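# Lay the towel flat, away from basket and box

## Task

Get the towel lying flat as a single layer, entirely on the table top and, viewed from overhead, not overlapping the basket anywhere. The basket must end upright with all of its base resting on the table. The box must end standing on the table and not touching or overlapping the towel.

## Robot and tools

Robot: two arms, left_arm and right_arm, each ending in a five-jointed dexterous hand (index, middle, ring, thumb) with sixteen hinge motors. right_arm has a right hand; left_arm has its mirror image, a left hand.

Frames. Scene frame: origin at table-top height halfway between the arms' nominal bases, +x out over the table, +z up, +y toward left_arm. Arm and image sides do not match. Calibrated bases: left_arm at (-0.017, +0.290, 0) m, right_arm at (-0.003, -0.275, 0) m, both nearly unrotated about z. Hand positions, orientations, targets and wrist-camera poses are reported in each arm's own base frame; the table and fixed cameras use the scene frame. Reported hand positions may be off by a few cm, more at long reach.

Hand point axes: +z runs along straight fingers toward the tips; +y points out from the palm face (the face sits at y = -0.062); +x points away from the thumb on the right hand but toward the thumb on the left hand. Straight fingertips reach about 0.12 m past the hand point. A rigid mast sticks out at the wrist on the palm side (z -0.16 to -0.11) and can collide with things.

execute_actions(actions, cameras). actions is a list of actions, run in order; each action lasts 0.5 s and is a list of 1 to 15 rows, one row per 1/30 s control step; if fewer than 15, the final row is held for the remaining steps. Every row is one flat list of 48 numbers, each in [-1, 1], always covering both arms:
- 1-6: left_arm dx, dy, dz, rx, ry, rz
- 7-22: left hand's 16 motor goals
- 23, 24: left current_limit, speed
- 25-30: right_arm dx, dy, dz, rx, ry, rz
- 31-46: right hand's 16 motor goals
- 47, 48: right current_limit, speed

The six arm numbers are an offset, not a pose: they move the hand point relative to the arm's Hand target as it was when the action began, along that arm's base axes. Each row is measured from that same start, not from the row before, so a row of zeros asks for the start target. The next action starts from the new target, so repeating an offset keeps moving. Scale: 1.0 = 0.6 m for dx, dy, dz and 180 degrees for rx, ry, rz, which form a single rotation vector turning about the target's position. A translation longer than 1.0 is shrunk along its direction.

Hand motor order, both hands: index_mcp, index_abd, index_pip, index_dip, thumb_cmc, thumb_axl, thumb_mcp, thumb_ipl, middle_mcp, middle_abd, middle_pip, middle_dip, ring_mcp, ring_abd, ring_pip, ring_dip. Each is an absolute goal angle mapped linearly between the hinge's stops. Straight values: finger _mcp +0.75, _abd 0.00, _pip +0.58, _dip +0.70; thumb_cmc +0.71, thumb_axl +0.68, thumb_mcp +0.23, thumb_ipl +0.17. Lower values curl the digit toward the palm; thumb_cmc toward -1 brings the thumb in front of the palm. A 0 is a real goal, not 'unchanged': to keep a hand still, resend its hand_goal, hand_current_limit and hand_speed. current_limit maps -1..+1 to 0..550 mA per motor (floor 11 mA); very low values may be too weak to lift a finger. speed sets goal rate at (speed+1)/2 of 8.5 rad/s. Initial values are +0.4 and -0.6.

cameras: list of names (cam_head_left, cam_head_right, cam_high, cam_low, cam_left_wrist, cam_right_wrist), ["all"], or []. Omitted or null gives all images for an empty actions list and none otherwise. An unknown name invalidates the call. An empty actions list just reports state and images.

zoom_image(camera, region): enlarges part of a camera's newest image; region is [x0, y0, x1, y1] in pixels from the top-left, no more than 504 wide or high. Only cameras in the latest image set work. Head, high and low images are 672x504; wrist images are 616x616 fisheye.

finished_scene(scene): ends the current scene, given its number; it cannot be reversed, so call it only when the arrangement holds steady without the robot.

Results: end_effector_position (m) and end_effector_quat_wxyz per arm; Hand target, the commanded pose after clipping, which later offsets start from; joint positions, velocities (may read 'within noise'), torques (include arm weight, offset and noisy); step readings of positions during motion; per hand hand_goal, hand_measured, hand_current_ma, hand_state (moving, goal, blocked, overload), hand_current_limit, hand_speed; motor temperatures, MOTOR HOT and OVER-TEMPERATURE FAULT lines.

Behaviour and cautions:
- Orientation commands are clipped to 40 degrees from the measured one per step; one action may not reach its target. The hand often stops short; the next action, even zeros, asks again; send the remaining gap as an offset if needed.
- The arm sags under load and friction; command higher if the hand sits low. A wrist close to the waist axis can make the whole arm swing.
- A finger grips only while its goal lies past the object's surface. Current at 495 mA or more for 5 s shuts a motor down for 10 s.
- Holding loads, outstretched arms or pushing at unreachable poses heat motors; at 100 C the arm goes limp for 30-60 s.
- Never let the arms or hands press or collide with each other, never strike the table or heavy items hard, avoid slams and dropping moving objects, and keep everything on the table.
- To stop pushing on something, command the target back past the hand point.
- The simulation keeps running while you think; the robot holds its last command. Loose objects may get nudged occasionally.

Each tool is called by a JSON object that holds its "method" and its "body", one argument or row to a line.

## Session

{"method": "execute_actions", "body": {
  "actions": []
}}

Scene clock: 0.00 s.
left_arm: end_effector_position=(+0.6199, -0.4235, +0.2181) hand_goal=(+0.754, +0.000, +0.576, +0.696, +0.714, +0.678, +0.226, +0.168, +0.754, +0.000, +0.576, +0.696, +0.754, +0.000, +0.576, +0.696) hand_measured=(+0.754, +0.000, +0.576, +0.696, +0.714, +0.678, +0.226, +0.168, +0.754, +0.000, +0.576, +0.696, +0.754, +0.000, +0.576, +0.696) hand_current_ma=(+0, +0, +0, +0, +0, +0, +0, +0, +0, +0, +0, +0, +0, +0, +0, +0) hand_state=(goal, goal, goal, goal, goal, goal, goal, goal, goal, goal, goal, goal, goal, goal, goal, goal) hand_current_limit=0.40 hand_speed=-0.60 end_effector_quat_wxyz=(+0.093, +0.903, -0.242, +0.342) | right_arm: end_effector_position=(+0.1130, -0.2655, +0.2583) hand_goal=(+0.754, +0.000, +0.576, +0.696, +0.714, +0.678, +0.226, +0.168, +0.754, +0.000, +0.576, +0.696, +0.754, +0.000, +0.576, +0.696) hand_measured=(+0.754, +0.000, +0.576, +0.696, +0.714, +0.678, +0.226, +0.168, +0.754, +0.000, +0.576, +0.696, +0.754, +0.000, +0.576, +0.696) hand_current_ma=(+0, +0, +0, +0, +0, +0, +0, +0, +0, +0, +0, +0, +0, +0, +0, +0) hand_state=(goal, goal, goal, goal, goal, goal, goal, goal, goal, goal, goal, goal, goal, goal, goal, goal) hand_current_limit=0.40 hand_speed=-0.60 end_effector_quat_wxyz=(+0.229, +0.933, -0.074, +0.267)
Joint positions: left_arm=[-0.476 1.863 1.638 -0.622 0.034 1.605] | right_arm=[-0.976 0.442 0.627 -1.046 -0.124 0.799]
Joint velocities: within noise
Joint torques (N m): no reading
Motor temperatures (°C): left_arm=[22 24 18 22 15 21] | right_arm=[18 28 20 24 18 21]
Heat: left arm: hottest shoulder 24 °C; right arm: hottest shoulder 28 °C.
Hand target: left_arm +0.6276, -0.4281, +0.2350; +0.099, +0.897, -0.239, +0.358 | right_arm +0.1173, -0.2702, +0.2810; +0.244, +0.926, -0.069, +0.281

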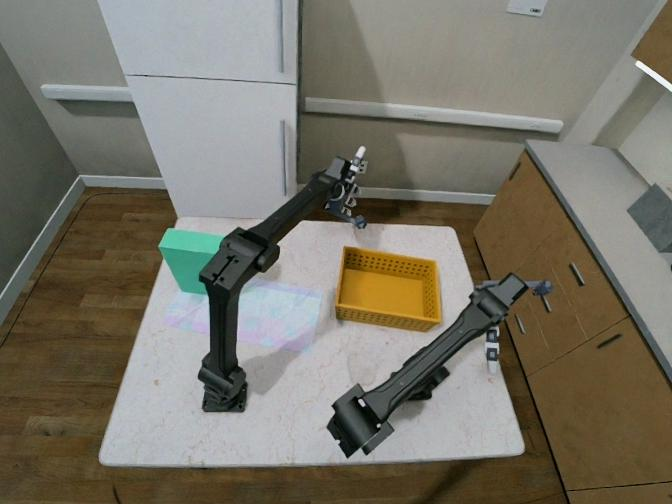

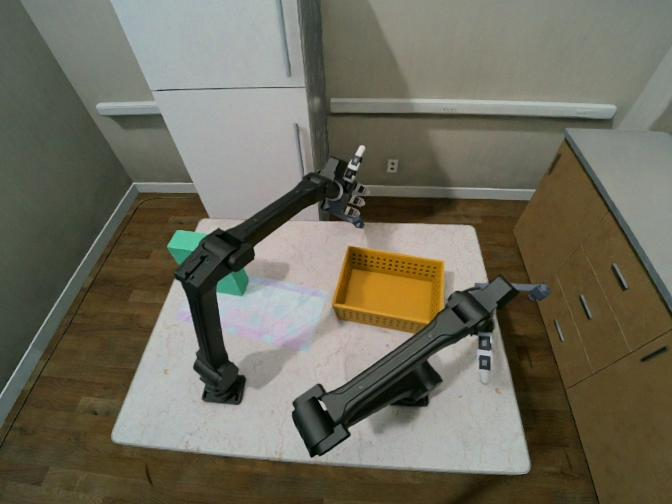

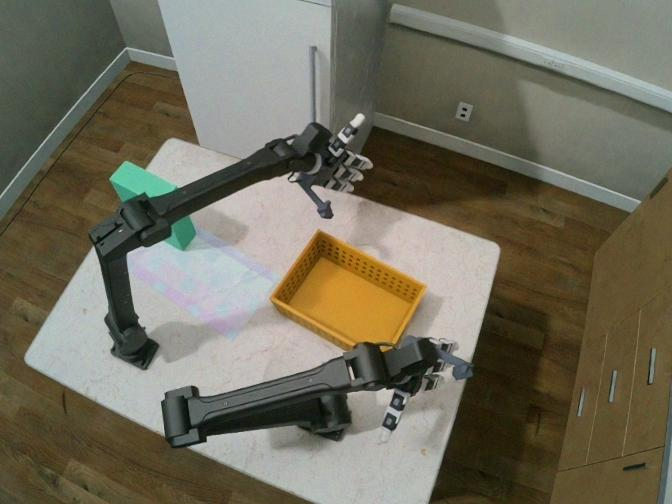

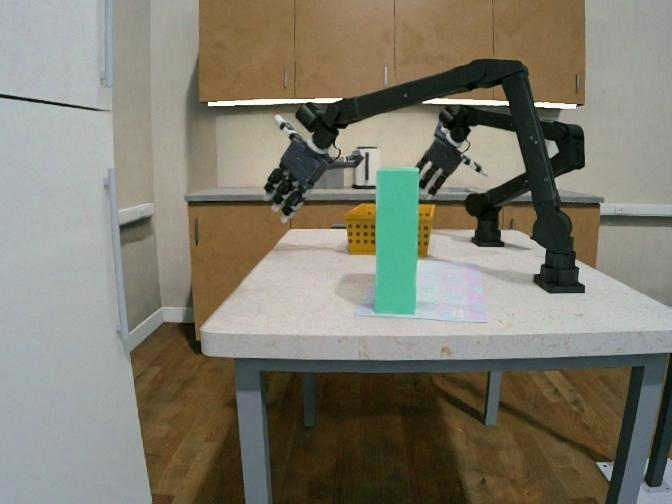

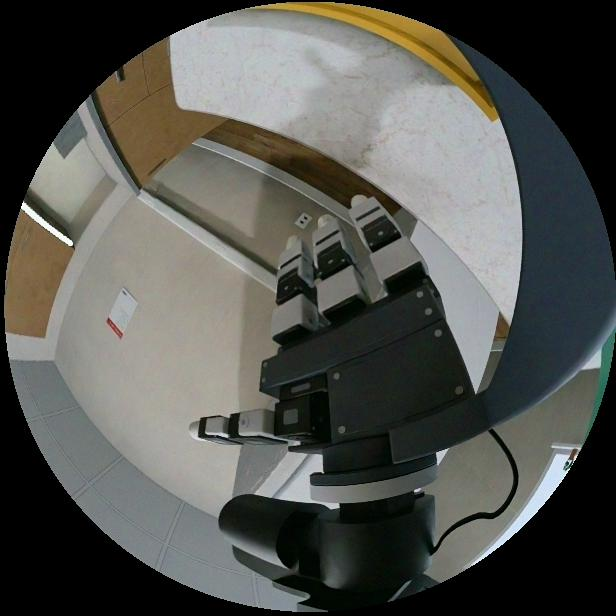

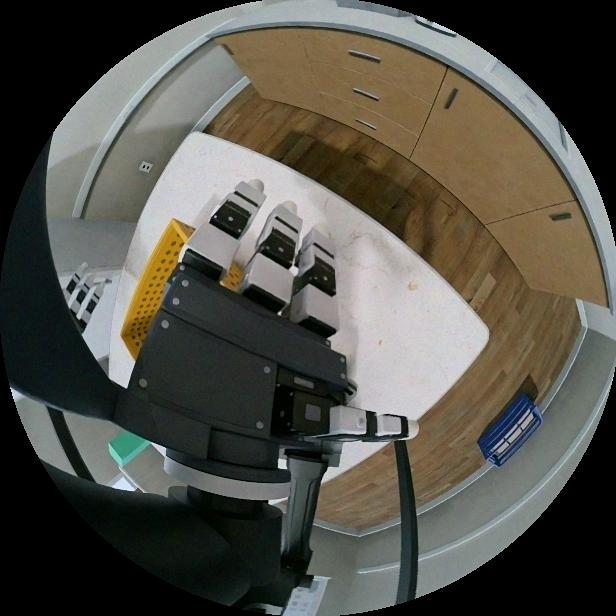

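{"method": "zoom_image", "body": {
  "camera": "cam_head_left",
  "region": [100, 210, 480, 470]
}}

{"method": "zoom_image", "body": {
  "camera": "cam_high",
  "region": [60, 130, 360, 370]
}}

{"method": "zoom_image", "body": {
  "camera": "cam_low",
  "region": [300, 150, 560, 350]
}}

{"method": "zoom_image", "body": {
  "camera": "cam_head_right",
  "region": [150, 210, 360, 370]
}}

Scaled by 1.326 from the camera's 672x504 image, which has a finer 960x720 frame.

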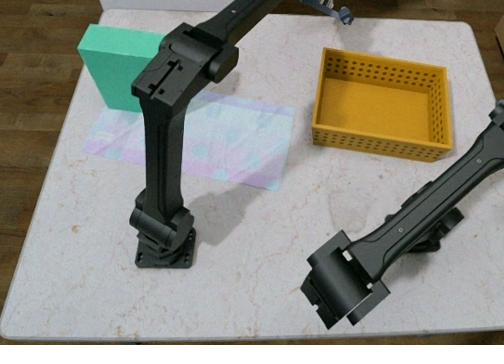

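Scaled by 1.680 from the camera's 672x504 image, which has a finer 960x720 frame.

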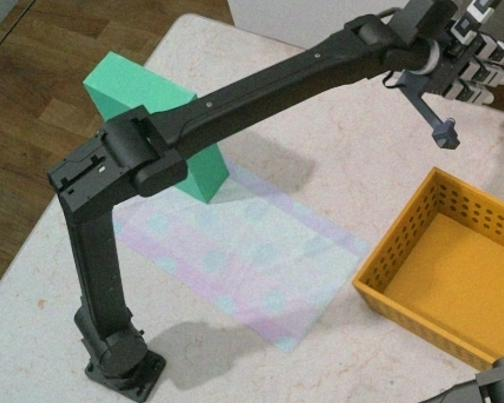

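Scaled by 1.938 from the camera's 672x504 image, which has a finer 960x720 frame.

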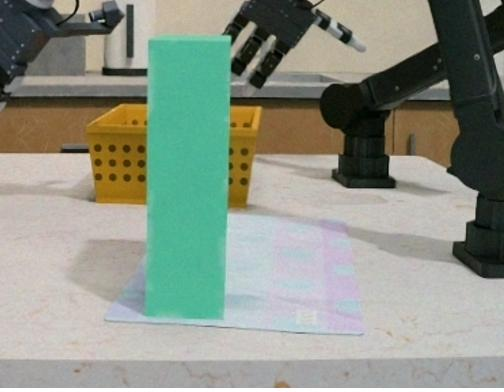

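Scaled by 2.400 from the camera's 672x504 image, which has a finer 960x720 frame.

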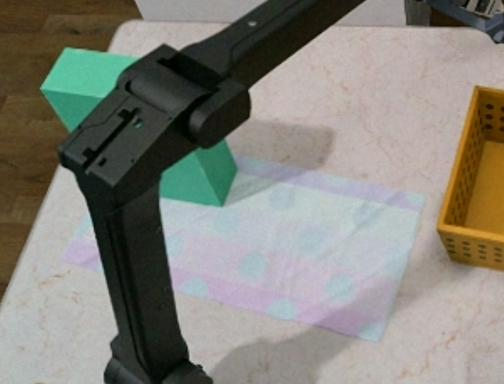

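{"method": "execute_actions", "body": {
  "actions": [
    [[-0.03,0.02,0.08,0,0,0, 0.754,0,0.576,0.696,0.714,0.678,0.226,0.168,0.754,0,0.576,0.696,0.754,0,0.576,0.696,0.4,-0.6, 0,0,0,0,0,0, 0.754,0,0.576,0.696,0.714,0.678,0.226,0.168,0.754,0,0.576,0.696,0.754,0,0.576,0.696,0.4,-0.6]],
    [[-0.06,0.03,0.09,0,0,0, 0.754,0,0.576,0.696,0.714,0.678,0.226,0.168,0.754,0,0.576,0.696,0.754,0,0.576,0.696,0.4,-0.6, 0,0,0,0,0,0, 0.754,0,0.576,0.696,0.714,0.678,0.226,0.168,0.754,0,0.576,0.696,0.754,0,0.576,0.696,0.4,-0.6]],
    [[-0.09,0.05,0.05,0,0,0, 0.754,0,0.576,0.696,0.714,0.678,0.226,0.168,0.754,0,0.576,0.696,0.754,0,0.576,0.696,0.4,-0.6, 0,0,0,0,0,0, 0.754,0,0.576,0.696,0.714,0.678,0.226,0.168,0.754,0,0.576,0.696,0.754,0,0.576,0.696,0.4,-0.6]],
    [[-0.1,0.06,0,0,0,0, 0.754,0,0.576,0.696,0.714,0.678,0.226,0.168,0.754,0,0.576,0.696,0.754,0,0.576,0.696,0.4,-0.6, 0,0,0,0,0,0, 0.754,0,0.576,0.696,0.714,0.678,0.226,0.168,0.754,0,0.576,0.696,0.754,0,0.576,0.696,0.4,-0.6]],
    [[-0.1,0.06,0,0,0,0, 0.754,0,0.576,0.696,0.714,0.678,0.226,0.168,0.754,0,0.576,0.696,0.754,0,0.576,0.696,0.4,-0.6, 0,0,0,0,0,0, 0.754,0,0.576,0.696,0.714,0.678,0.226,0.168,0.754,0,0.576,0.696,0.754,0,0.576,0.696,0.4,-0.6]],
    [[-0.1,0.06,0,0,0,0, 0.754,0,0.576,0.696,0.714,0.678,0.226,0.168,0.754,0,0.576,0.696,0.754,0,0.576,0.696,0.4,-0.6, 0,0,0,0,0,0, 0.754,0,0.576,0.696,0.714,0.678,0.226,0.168,0.754,0,0.576,0.696,0.754,0,0.576,0.696,0.4,-0.6]]
  ],
  "cameras": ["all"]
}}

Scene clock: 5.23 s.
left_arm: end_effector_position=(+0.3380, -0.2651, +0.3679) hand_goal=(+0.754, +0.000, +0.576, +0.696, +0.714, +0.678, +0.226, +0.168, +0.754, +0.000, +0.576, +0.696, +0.754, +0.000, +0.576, +0.696) hand_measured=(+0.754, -0.002, +0.576, +0.696, +0.714, +0.678, +0.224, +0.168, +0.754, -0.002, +0.576, +0.696, +0.754, -0.002, +0.576, +0.696) hand_current_ma=(-4, -6, +4, +0, +1, -4, -12, -2, -4, -7, +4, +0, -4, -6, +4, +0) hand_state=(goal, goal, goal, goal, goal, goal, goal, goal, goal, goal, goal, goal, goal, goal, goal, goal) hand_current_limit=0.40 hand_speed=-0.60 end_effector_quat_wxyz=(+0.102, +0.896, -0.237, +0.362) | right_arm: end_effector_position=(+0.1130, -0.2655, +0.2583) hand_goal=(+0.754, +0.000, +0.576, +0.696, +0.714, +0.678, +0.226, +0.168, +0.754, +0.000, +0.576, +0.696, +0.754, +0.000, +0.576, +0.696) hand_measured=(+0.754, +0.000, +0.576, +0.696, +0.714, +0.678, +0.224, +0.168, +0.754, +0.000, +0.576, +0.696, +0.754, +0.000, +0.576, +0.696) hand_current_ma=(+0, +0, +0, +0, +0, +0, +0, +0, +0, +0, +0, +0, +0, +0, +0, +0) hand_state=(goal, goal, goal, goal, goal, goal, goal, goal, goal, goal, goal, goal, goal, goal, goal, goal) hand_current_limit=0.40 hand_speed=-0.60 end_effector_quat_wxyz=(+0.229, +0.933, -0.074, +0.267)
Joint positions: left_arm=[-0.433 0.956 1.087 -0.933 0.071 1.627] | right_arm=[-0.976 0.442 0.627 -1.046 -0.124 0.799]
Joint torques (N m): left_arm=[0.15 -6.77 8.32 1.29 0.34 0.2] | right_arm=[-0.56 1.14 10.96 1.37 -0.01 0.08]
Heat: left arm: hottest shoulder 24 °C; right arm: hottest shoulder 28 °C.
Hand target: left_arm +0.3396, -0.2601, +0.3670; +0.099, +0.897, -0.239, +0.358 | right_arm +0.1173, -0.2702, +0.2810; +0.244, +0.926, -0.069, +0.281
Off the commanded pose: left_arm 0.005 m, 1 deg | right_arm 0.024 m, 3 deg.
Step readings (end_effector_position of left_arm | right_arm):
0: (+0.6199, -0.4235, +0.2181) | (+0.1130, -0.2655, +0.2583)
1: (+0.6199, -0.4235, +0.2181) | (+0.1130, -0.2655, +0.2583)
2: (+0.6195, -0.4233, +0.2190) | (+0.1130, -0.2655, +0.2583)
4: (+0.6162, -0.4216, +0.2201) | (+0.1130, -0.2655, +0.2583)
8: (+0.6086, -0.4176, +0.2327) | (+0.1130, -0.2655, +0.2583)
15: (+0.6020, -0.4142, +0.2644) | (+0.1130, -0.2655, +0.2583)
16: (+0.6015, -0.4140, +0.2652) | (+0.1130, -0.2655, +0.2583)
17: (+0.5998, -0.4131, +0.2670) | (+0.1130, -0.2655, +0.2583)
19: (+0.5934, -0.4098, +0.2685) | (+0.1130, -0.2655, +0.2583)
23: (+0.5812, -0.4035, +0.2892) | (+0.1130, -0.2655, +0.2583)
30: (+0.5686, -0.3970, +0.3298) | (+0.1130, -0.2655, +0.2583)
31: (+0.5681, -0.3967, +0.3319) | (+0.1130, -0.2655, +0.2583)
32: (+0.5661, -0.3957, +0.3342) | (+0.1130, -0.2655, +0.2583)
34: (+0.5577, -0.3914, +0.3320) | (+0.1130, -0.2655, +0.2583)
38: (+0.5332, -0.3787, +0.3376) | (+0.1130, -0.2655, +0.2583)
45: (+0.5189, -0.3714, +0.3713) | (+0.1130, -0.2655, +0.2583)
46: (+0.5179, -0.3709, +0.3741) | (+0.1130, -0.2655, +0.2583)
47: (+0.5148, -0.3695, +0.3722) | (+0.1130, -0.2655, +0.2583)
49: (+0.5004, -0.3624, +0.3626) | (+0.1130, -0.2655, +0.2583)
53: (+0.4695, -0.3470, +0.3470) | (+0.1130, -0.2655, +0.2583)
60: (+0.4573, -0.3401, +0.3654) | (+0.1130, -0.2655, +0.2583)
61: (+0.4563, -0.3398, +0.3663) | (+0.1130, -0.2655, +0.2583)
62: (+0.4529, -0.3381, +0.3651) | (+0.1130, -0.2655, +0.2583)
64: (+0.4406, -0.3311, +0.3572) | (+0.1130, -0.2655, +0.2583)
68: (+0.4106, -0.3128, +0.3479) | (+0.1130, -0.2655, +0.2583)
75: (+0.3980, -0.3023, +0.3699) | (+0.1130, -0.2655, +0.2583)
76: (+0.3974, -0.3024, +0.3708) | (+0.1130, -0.2655, +0.2583)
77: (+0.3953, -0.3016, +0.3687) | (+0.1130, -0.2655, +0.2583)
79: (+0.3840, -0.2950, +0.3607) | (+0.1130, -0.2655, +0.2583)
83: (+0.3528, -0.2767, +0.3496) | (+0.1130, -0.2655, +0.2583)
90: (+0.3389, -0.2659, +0.3698) | (+0.1130, -0.2655, +0.2583)

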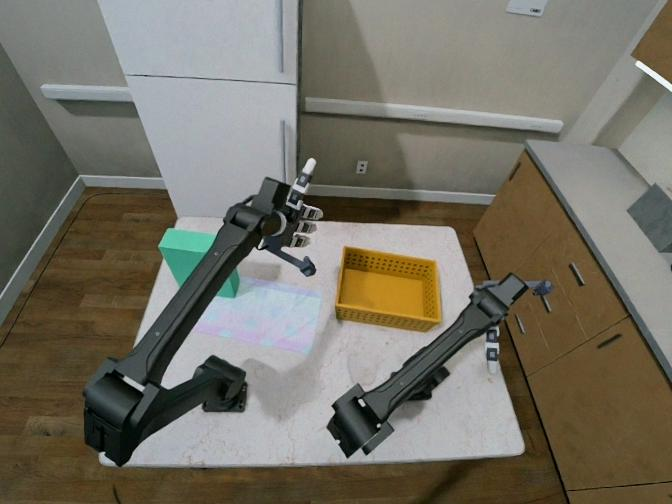

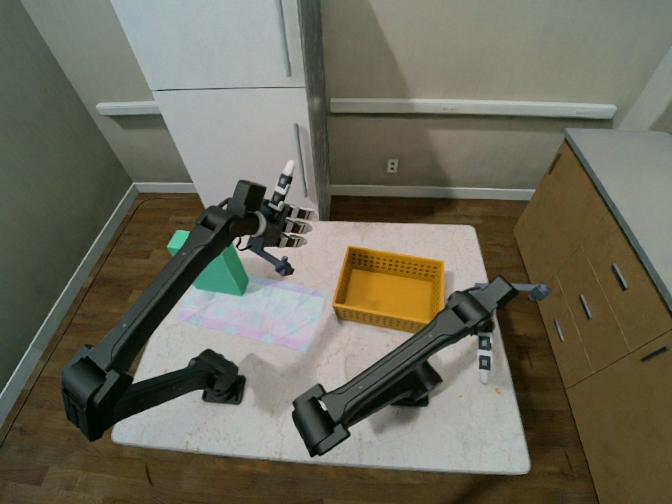

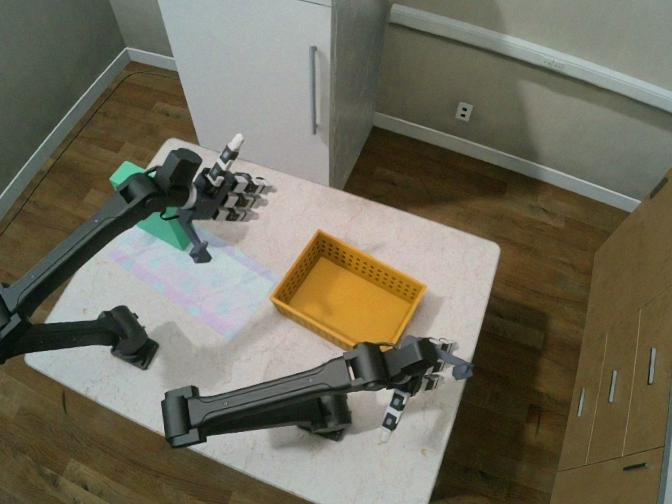

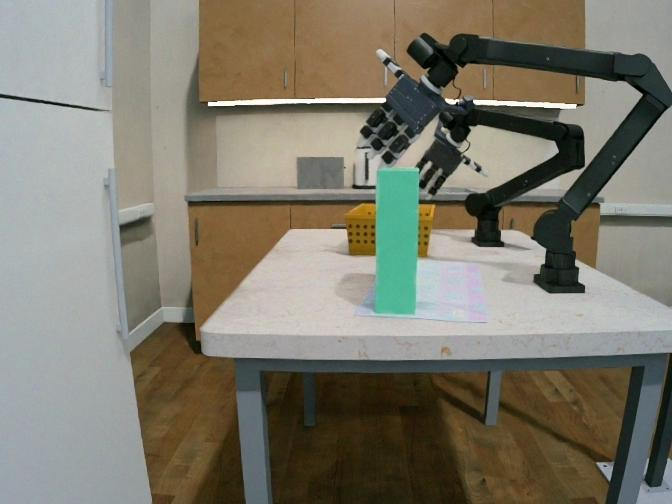

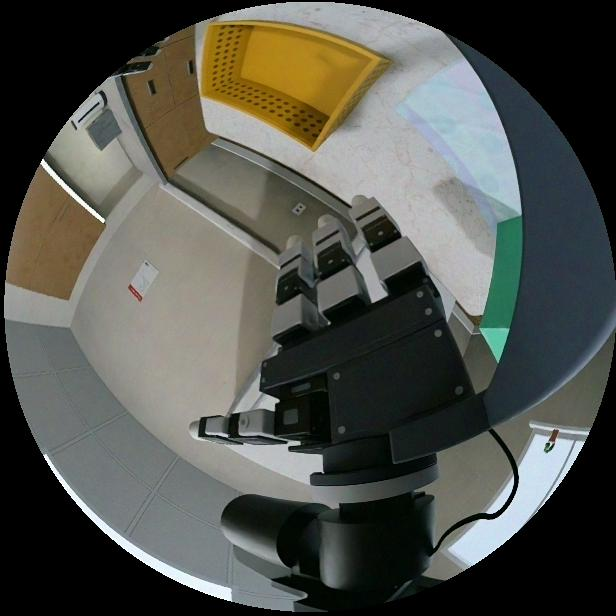

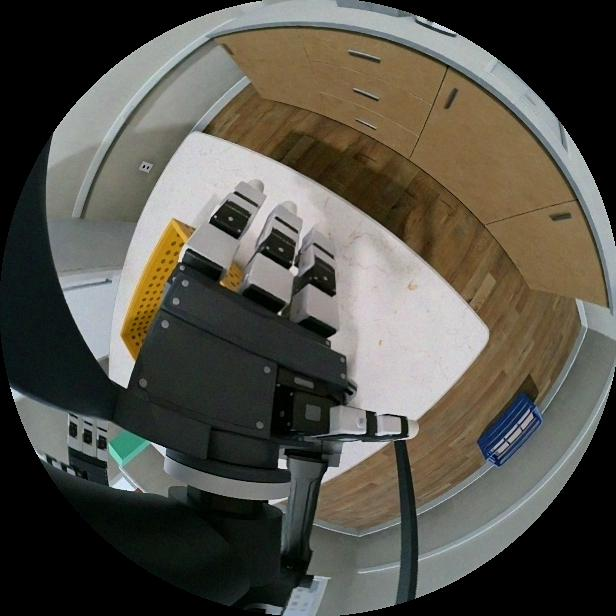

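{"method": "zoom_image", "body": {
  "camera": "cam_head_left",
  "region": [140, 210, 460, 370]
}}

{"method": "zoom_image", "body": {
  "camera": "cam_high",
  "region": [90, 150, 350, 350]
}}

{"method": "zoom_image", "body": {
  "camera": "cam_low",
  "region": [330, 190, 520, 340]
}}

{"method": "zoom_image", "body": {
  "camera": "cam_head_right",
  "region": [150, 220, 460, 370]
}}

Scaled by 1.575 from the camera's 672x504 image, which has a finer 960x720 frame.

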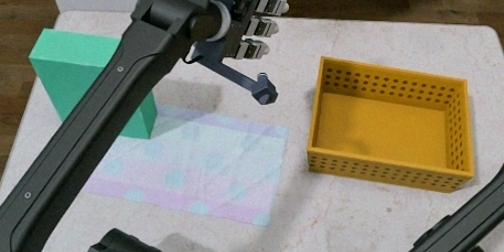

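Scaled by 1.938 from the camera's 672x504 image, which has a finer 960x720 frame.

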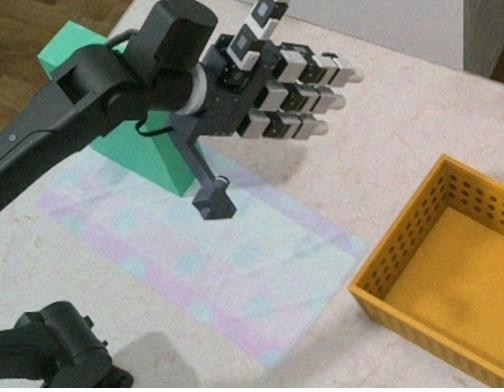

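Scaled by 2.653 from the camera's 672x504 image, which has a finer 960x720 frame.

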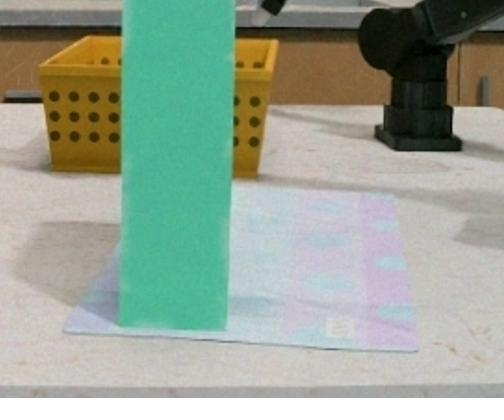

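Scaled by 1.626 from the camera's 672x504 image, which has a finer 960x720 frame.

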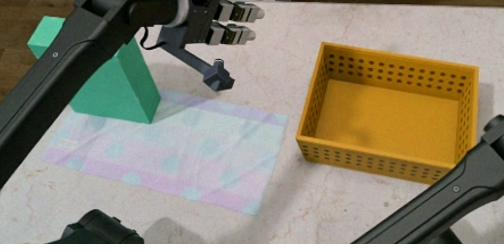

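{"method": "zoom_image", "body": {
  "camera": "cam_high",
  "region": [100, 210, 290, 350]
}}

{"method": "zoom_image", "body": {
  "camera": "cam_head_right",
  "region": [165, 260, 335, 360]
}}

{"method": "zoom_image", "body": {
  "camera": "cam_low",
  "region": [350, 250, 500, 330]
}}

Scaled by 2.653 from the camera's 672x504 image, which has a finer 960x720 frame.

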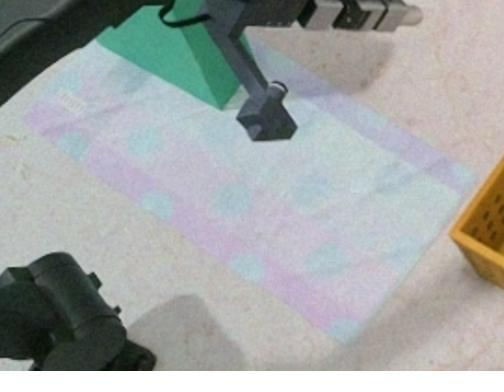

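Scaled by 2.965 from the camera's 672x504 image, which has a finer 960x720 frame.

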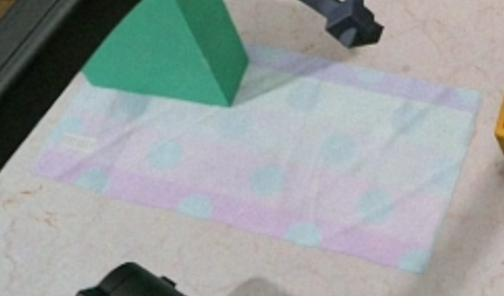

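Scaled by 3.360 from the camera's 672x504 image, which has a finer 960x720 frame.

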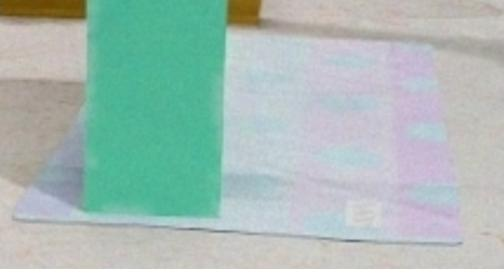

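{"method": "execute_actions", "body": {
  "actions": [
    [[0.0,0.06,0.04,0.075,-0.068,-0.0212, 0.754,0,0.576,0.696,0.714,0.678,0.226,0.168,0.754,0,0.576,0.696,0.754,0,0.576,0.696,0.4,-0.6, 0,0,0,0,0,0, 0.754,0,0.576,0.696,0.714,0.678,0.226,0.168,0.754,0,0.576,0.696,0.754,0,0.576,0.696,0.4,-0.6]],
    [[0.02,0.1,0.02,0.075,-0.068,-0.0212, 0.754,0,0.576,0.696,0.714,0.678,0.226,0.168,0.754,0,0.576,0.696,0.754,0,0.576,0.696,0.4,-0.6, 0,0,0,0,0,0, 0.754,0,0.576,0.696,0.714,0.678,0.226,0.168,0.754,0,0.576,0.696,0.754,0,0.576,0.696,0.4,-0.6]],
    [[0.03,0.12,0,0.075,-0.068,-0.0212, 0.754,0,0.576,0.696,0.714,0.678,0.226,0.168,0.754,0,0.576,0.696,0.754,0,0.576,0.696,0.4,-0.6, 0,0,0,0,0,0, 0.754,0,0.576,0.696,0.714,0.678,0.226,0.168,0.754,0,0.576,0.696,0.754,0,0.576,0.696,0.4,-0.6]],
    [[0.03,0.12,0,0.075,-0.068,-0.0212, 0.754,0,0.576,0.696,0.714,0.678,0.226,0.168,0.754,0,0.576,0.696,0.754,0,0.576,0.696,0.4,-0.6, 0,0,0,0,0,0, 0.754,0,0.576,0.696,0.714,0.678,0.226,0.168,0.754,0,0.576,0.696,0.754,0,0.576,0.696,0.4,-0.6]],
    [[0.03,0.12,0,0.074,-0.067,-0.0212, 0.754,0,0.576,0.696,0.714,0.678,0.226,0.168,0.754,0,0.576,0.696,0.754,0,0.576,0.696,0.4,-0.6, 0,0,0,0,0,0, 0.754,0,0.576,0.696,0.714,0.678,0.226,0.168,0.754,0,0.576,0.696,0.754,0,0.576,0.696,0.4,-0.6]],
    [[0.03,0.1,0,0,0,0, 0.754,0,0.576,0.696,0.714,0.678,0.226,0.168,0.754,0,0.576,0.696,0.754,0,0.576,0.696,0.4,-0.6, 0,0,0,0,0,0, 0.754,0,0.576,0.696,0.714,0.678,0.226,0.168,0.754,0,0.576,0.696,0.754,0,0.576,0.696,0.4,-0.6]]
  ],
  "cameras": ["all"]
}}

Scene clock: 16.57 s.
left_arm: end_effector_position=(+0.4215, +0.1051, +0.3912) hand_goal=(+0.754, +0.000, +0.576, +0.696, +0.714, +0.678, +0.226, +0.168, +0.754, +0.000, +0.576, +0.696, +0.754, +0.000, +0.576, +0.696) hand_measured=(+0.746, -0.002, +0.576, +0.696, +0.708, +0.678, +0.224, +0.168, +0.748, -0.002, +0.576, +0.696, +0.746, -0.002, +0.576, +0.696) hand_current_ma=(-40, -7, -3, +0, -34, -4, -12, -2, -34, -8, -3, +0, -40, -8, -2, +0) hand_state=(goal, goal, goal, goal, goal, goal, goal, goal, goal, goal, goal, goal, goal, goal, goal, goal) hand_current_limit=0.40 hand_speed=-0.60 end_effector_quat_wxyz=(-0.314, +0.777, -0.003, +0.546) | right_arm: end_effector_position=(+0.1130, -0.2655, +0.2583) hand_goal=(+0.754, +0.000, +0.576, +0.696, +0.714, +0.678, +0.226, +0.168, +0.754, +0.000, +0.576, +0.696, +0.754, +0.000, +0.576, +0.696) hand_measured=(+0.754, +0.000, +0.576, +0.696, +0.714, +0.678, +0.224, +0.168, +0.754, +0.000, +0.576, +0.696, +0.754, +0.000, +0.576, +0.696) hand_current_ma=(+0, +0, +0, +0, +0, +0, +0, +0, +0, +0, +0, +0, +0, +0, +0, +0) hand_state=(goal, goal, goal, goal, goal, goal, goal, goal, goal, goal, goal, goal, goal, goal, goal, goal) hand_current_limit=0.40 hand_speed=-0.60 end_effector_quat_wxyz=(+0.229, +0.933, -0.074, +0.267)
Joint positions: left_arm=[0.392 0.783 0.834 -0.261 -0.124 2.07] | right_arm=[-0.976 0.442 0.627 -1.046 -0.124 0.799]
Joint torques (N m): left_arm=[0.03 -5.19 8.64 4.04 0.15 0.12] | right_arm=[-0.67 0.85 10.93 1.5 -0.03 0.06]
Motor temperatures (°C): left_arm=[22 24 20 22 16 21] | right_arm=[18 28 25 24 18 21]
Heat: left arm: hottest shoulder 24 °C; right arm: hottest shoulder 28 °C.
Hand target: left_arm +0.4236, +0.1119, +0.4030; -0.435, +0.665, -0.295, +0.531 | right_arm +0.1173, -0.2702, +0.2810; +0.244, +0.926, -0.069, +0.281
Off the commanded pose: left_arm 0.014 m, 41 deg; orientation clipped; orientation clipped at the end of an earlier action of this call | right_arm 0.024 m, 3 deg.
joint sent to its limit (left arm) — joint 6 (wrist roll), upper limit. The joint targets are off in position and orientation.
Step readings (end_effector_position of left_arm | right_arm):
0: (+0.3380, -0.2651, +0.3679) | (+0.1130, -0.2655, +0.2583)
1: (+0.3381, -0.2649, +0.3677) | (+0.1130, -0.2655, +0.2583)
2: (+0.3381, -0.2633, +0.3656) | (+0.1130, -0.2655, +0.2583)
4: (+0.3417, -0.2532, +0.3600) | (+0.1130, -0.2655, +0.2583)
8: (+0.3448, -0.2322, +0.3574) | (+0.1130, -0.2655, +0.2583)
15: (+0.3395, -0.2239, +0.3648) | (+0.1130, -0.2655, +0.2583)
16: (+0.3395, -0.2238, +0.3654) | (+0.1130, -0.2655, +0.2583)
17: (+0.3396, -0.2218, +0.3641) | (+0.1130, -0.2655, +0.2583)
19: (+0.3431, -0.2093, +0.3609) | (+0.1130, -0.2655, +0.2583)
23: (+0.3473, -0.1776, +0.3703) | (+0.1130, -0.2655, +0.2583)
30: (+0.3431, -0.1642, +0.3851) | (+0.1130, -0.2655, +0.2583)
31: (+0.3431, -0.1644, +0.3851) | (+0.1130, -0.2655, +0.2583)
32: (+0.3457, -0.1609, +0.3842) | (+0.1130, -0.2655, +0.2583)
34: (+0.3539, -0.1458, +0.3832) | (+0.1130, -0.2655, +0.2583)
38: (+0.3629, -0.1048, +0.3868) | (+0.1130, -0.2655, +0.2583)
45: (+0.3646, -0.0938, +0.3965) | (+0.1130, -0.2655, +0.2583)
46: (+0.3648, -0.0939, +0.3960) | (+0.1130, -0.2655, +0.2583)
47: (+0.3665, -0.0912, +0.3948) | (+0.1130, -0.2655, +0.2583)
49: (+0.3713, -0.0764, +0.3914) | (+0.1130, -0.2655, +0.2583)
53: (+0.3795, -0.0332, +0.3871) | (+0.1130, -0.2655, +0.2583)
60: (+0.3856, -0.0213, +0.3888) | (+0.1130, -0.2655, +0.2583)
61: (+0.3858, -0.0214, +0.3895) | (+0.1130, -0.2655, +0.2583)
62: (+0.3871, -0.0203, +0.3897) | (+0.1130, -0.2655, +0.2583)
64: (+0.3909, -0.0065, +0.3897) | (+0.1130, -0.2655, +0.2583)
68: (+0.3958, +0.0363, +0.3905) | (+0.1130, -0.2655, +0.2583)
75: (+0.4035, +0.0486, +0.3886) | (+0.1130, -0.2655, +0.2583)
76: (+0.4047, +0.0466, +0.3880) | (+0.1130, -0.2655, +0.2583)
77: (+0.4061, +0.0451, +0.3879) | (+0.1130, -0.2655, +0.2583)
79: (+0.4088, +0.0538, +0.3898) | (+0.1130, -0.2655, +0.2583)
83: (+0.4125, +0.0958, +0.3953) | (+0.1130, -0.2655, +0.2583)
90: (+0.4182, +0.1069, +0.3913) | (+0.1130, -0.2655, +0.2583)

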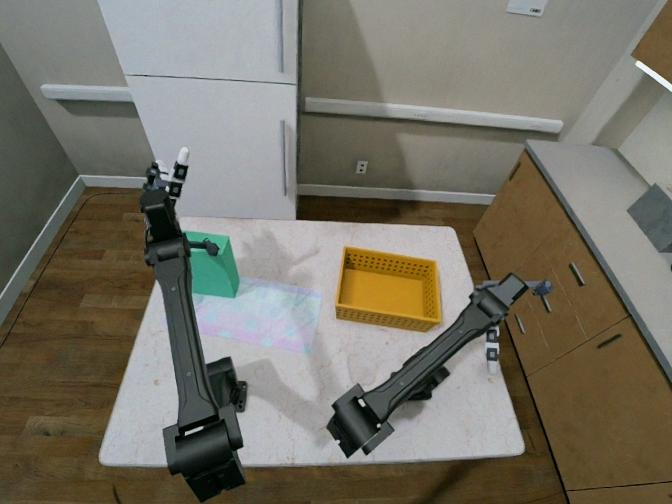

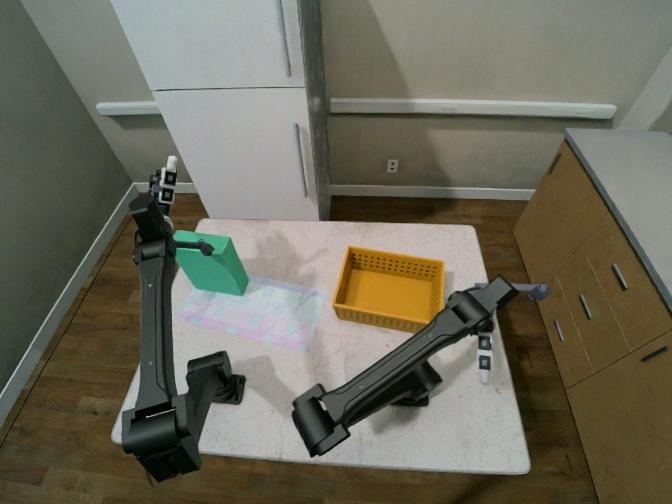

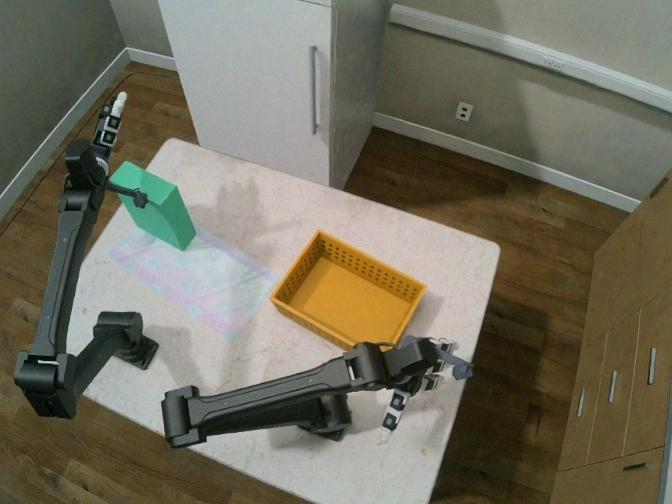

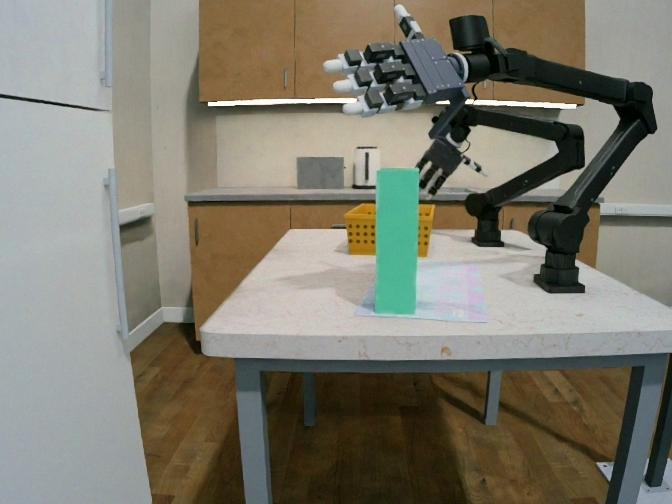

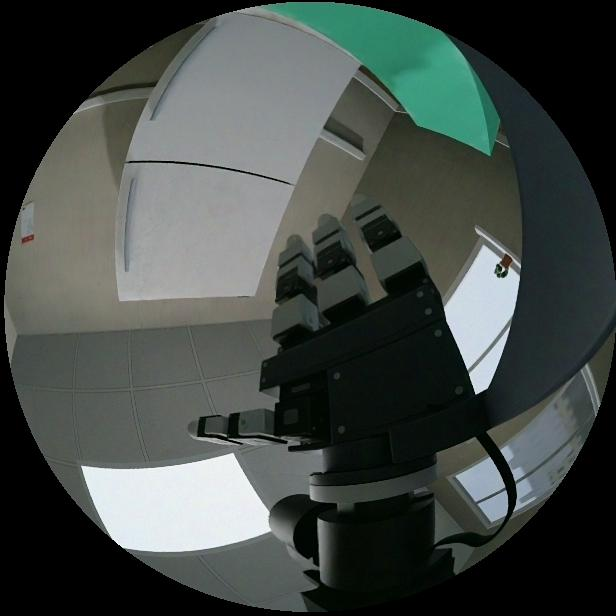

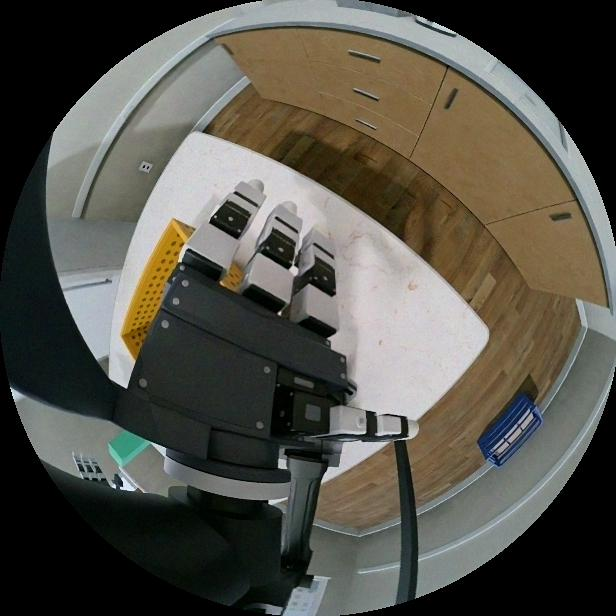

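{"method": "execute_actions", "body": {
  "actions": [
    [[0.0,0.0,0.05,-0.286,0,0.211, 0.754,0,0.576,0.696,0.714,0.678,0.226,0.168,0.754,0,0.576,0.696,0.754,0,0.576,0.696,0.4,-0.6, 0,0,0,0,0,0, 0.754,0,0.576,0.696,0.714,0.678,0.226,0.168,0.754,0,0.576,0.696,0.754,0,0.576,0.696,0.4,-0.6]],
    [[-0.02,0.01,0.02,-0.1105,0.0383,0.0951, 0.754,0,0.576,0.696,0.714,0.678,0.226,0.168,0.754,0,0.576,0.696,0.754,0,0.576,0.696,0.4,-0.6, 0,0,0,0,0,0, 0.754,0,0.576,0.696,0.714,0.678,0.226,0.168,0.754,0,0.576,0.696,0.754,0,0.576,0.696,0.4,-0.6]],
    [[-0.02,0.01,0,-0.1105,0.0383,0.0951, 0.754,0,0.576,0.696,0.714,0.678,0.226,0.168,0.754,0,0.576,0.696,0.754,0,0.576,0.696,0.4,-0.6, 0,0,0,0,0,0, 0.754,0,0.576,0.696,0.714,0.678,0.226,0.168,0.754,0,0.576,0.696,0.754,0,0.576,0.696,0.4,-0.6]],
    [[-0.02,0.02,0,-0.1105,0.0383,0.0951, 0.754,0,0.576,0.696,0.714,0.678,0.226,0.168,0.754,0,0.576,0.696,0.754,0,0.576,0.696,0.4,-0.6, 0,0,0,0,0,0, 0.754,0,0.576,0.696,0.714,0.678,0.226,0.168,0.754,0,0.576,0.696,0.754,0,0.576,0.696,0.4,-0.6]]
  ],
  "cameras": ["all"]
}}

Scene clock: 22.43 s.
left_arm: end_effector_position=(+0.3902, +0.1381, +0.4390) hand_goal=(+0.754, +0.000, +0.576, +0.696, +0.714, +0.678, +0.226, +0.168, +0.754, +0.000, +0.576, +0.696, +0.754, +0.000, +0.576, +0.696) hand_measured=(+0.754, -0.002, +0.576, +0.696, +0.714, +0.678, +0.224, +0.168, +0.754, -0.002, +0.576, +0.696, +0.754, -0.002, +0.576, +0.696) hand_current_ma=(-3, -8, -3, +0, +5, -4, -17, -2, -3, -9, -3, +0, -4, -9, -2, +0) hand_state=(goal, goal, goal, goal, goal, goal, goal, goal, goal, goal, goal, goal, goal, goal, goal, goal) hand_current_limit=0.40 hand_speed=-0.60 end_effector_quat_wxyz=(+0.043, +0.755, +0.639, +0.139) | right_arm: end_effector_position=(+0.1130, -0.2655, +0.2583) hand_goal=(+0.754, +0.000, +0.576, +0.696, +0.714, +0.678, +0.226, +0.168, +0.754, +0.000, +0.576, +0.696, +0.754, +0.000, +0.576, +0.696) hand_measured=(+0.754, +0.000, +0.576, +0.696, +0.714, +0.678, +0.224, +0.168, +0.754, +0.000, +0.576, +0.696, +0.754, +0.000, +0.576, +0.696) hand_current_ma=(+0, +0, +0, +0, +0, +0, +0, +0, +0, +0, +0, +0, +0, +0, +0, +0) hand_state=(goal, goal, goal, goal, goal, goal, goal, goal, goal, goal, goal, goal, goal, goal, goal, goal) hand_current_limit=0.40 hand_speed=-0.60 end_effector_quat_wxyz=(+0.229, +0.933, -0.074, +0.267)
Joint positions: left_arm=[0.407 1.102 1.513 -1.689 0.002 0.573] | right_arm=[-0.976 0.442 0.627 -1.046 -0.124 0.799]
Joint torques (N m): left_arm=[-0.5 -8 7.38 0.43 0.17 -0.22] | right_arm=[-0.15 1.03 11 1.48 -0.01 0.11]
Heat: left arm: hottest shoulder 24 °C; right arm: hottest shoulder 28 °C.
Hand target: left_arm +0.3876, +0.1359, +0.4450; +0.000, +0.755, +0.655, +0.001 | right_arm +0.1173, -0.2702, +0.2810; +0.244, +0.926, -0.069, +0.281
Off the commanded pose: left_arm 0.007 m, 17 deg | right_arm 0.024 m, 3 deg.
joint sent to its limit (left arm) — joint 4 (wrist pitch), lower limit. The joint targets are off in position and orientation.
Step readings (end_effector_position of left_arm | right_arm):
0: (+0.4215, +0.1051, +0.3912) | (+0.1130, -0.2655, +0.2583)
1: (+0.4214, +0.1051, +0.3910) | (+0.1130, -0.2655, +0.2583)
2: (+0.4208, +0.1083, +0.3904) | (+0.1130, -0.2655, +0.2583)
4: (+0.4155, +0.1195, +0.3851) | (+0.1130, -0.2655, +0.2583)
8: (+0.4111, +0.1244, +0.3879) | (+0.1130, -0.2655, +0.2583)
15: (+0.4176, +0.1122, +0.4057) | (+0.1130, -0.2655, +0.2583)
16: (+0.4179, +0.1117, +0.4058) | (+0.1130, -0.2655, +0.2583)
17: (+0.4160, +0.1125, +0.4056) | (+0.1130, -0.2655, +0.2583)
19: (+0.4104, +0.1141, +0.4037) | (+0.1130, -0.2655, +0.2583)
23: (+0.4041, +0.1179, +0.4101) | (+0.1130, -0.2655, +0.2583)
30: (+0.4047, +0.1217, +0.4182) | (+0.1130, -0.2655, +0.2583)
31: (+0.4050, +0.1214, +0.4188) | (+0.1130, -0.2655, +0.2583)
32: (+0.4040, +0.1188, +0.4184) | (+0.1130, -0.2655, +0.2583)
34: (+0.3997, +0.1131, +0.4178) | (+0.1130, -0.2655, +0.2583)
38: (+0.3963, +0.1096, +0.4207) | (+0.1130, -0.2655, +0.2583)
45: (+0.3990, +0.1130, +0.4199) | (+0.1130, -0.2655, +0.2583)
46: (+0.3989, +0.1138, +0.4199) | (+0.1130, -0.2655, +0.2583)
47: (+0.4001, +0.1112, +0.4205) | (+0.1130, -0.2655, +0.2583)
49: (+0.4019, +0.1073, +0.4234) | (+0.1130, -0.2655, +0.2583)
53: (+0.3969, +0.1227, +0.4310) | (+0.1130, -0.2655, +0.2583)
60: (+0.3903, +0.1351, +0.4386) | (+0.1130, -0.2655, +0.2583)

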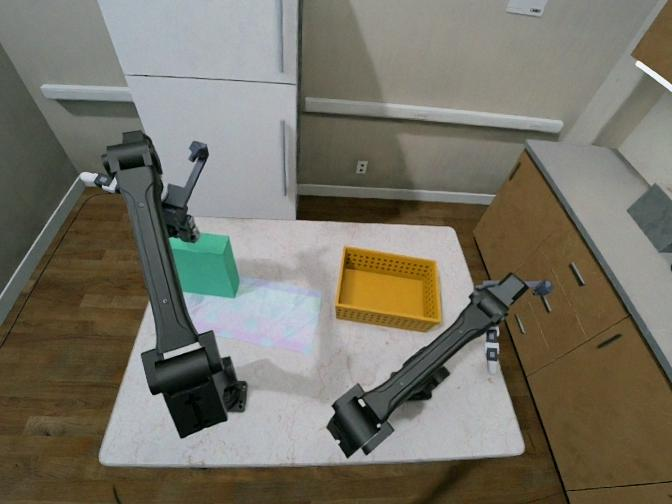

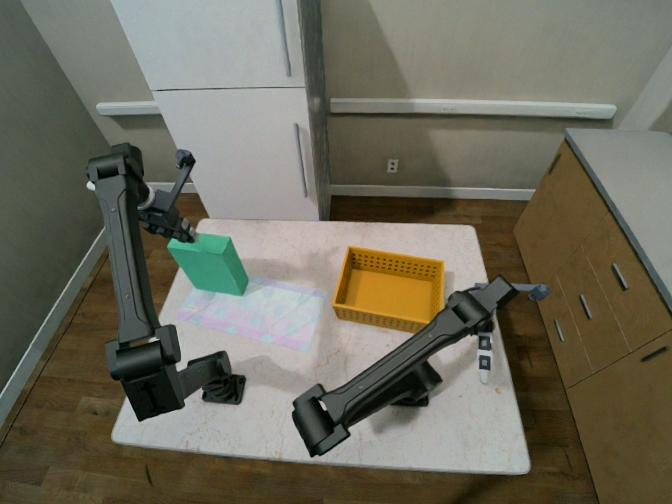

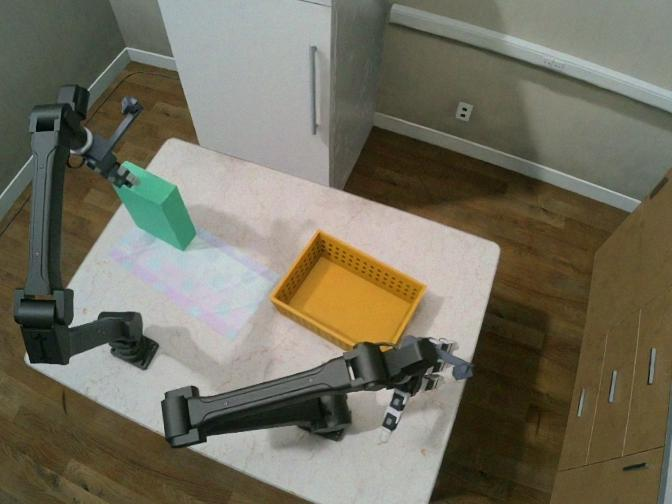

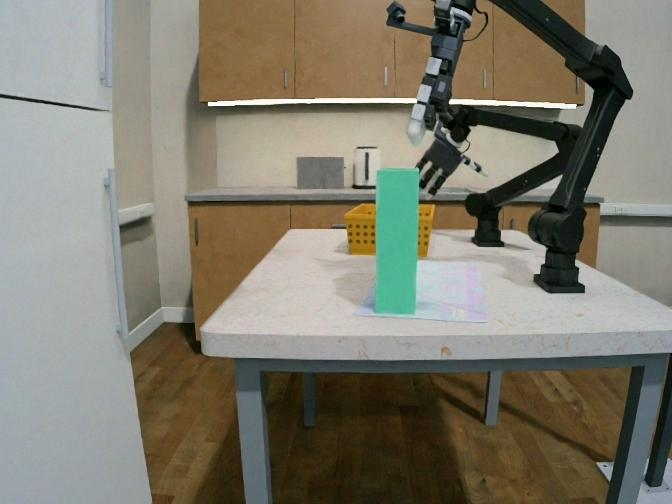

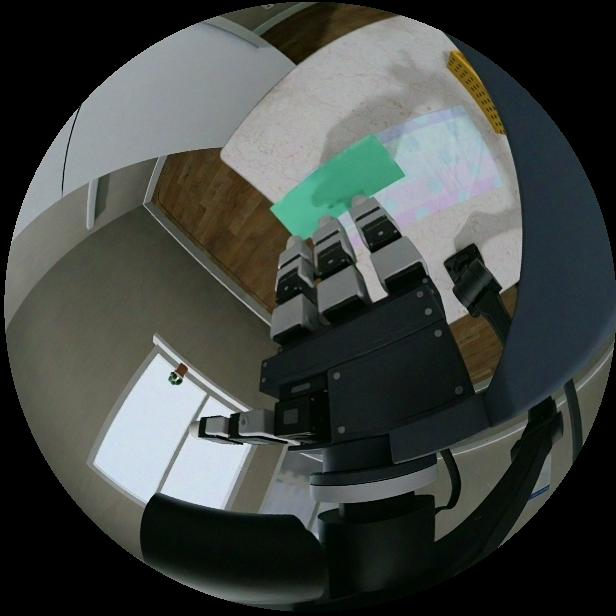

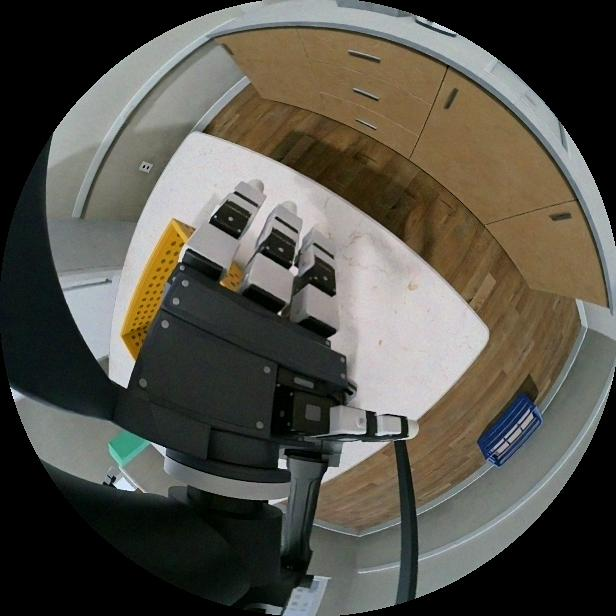

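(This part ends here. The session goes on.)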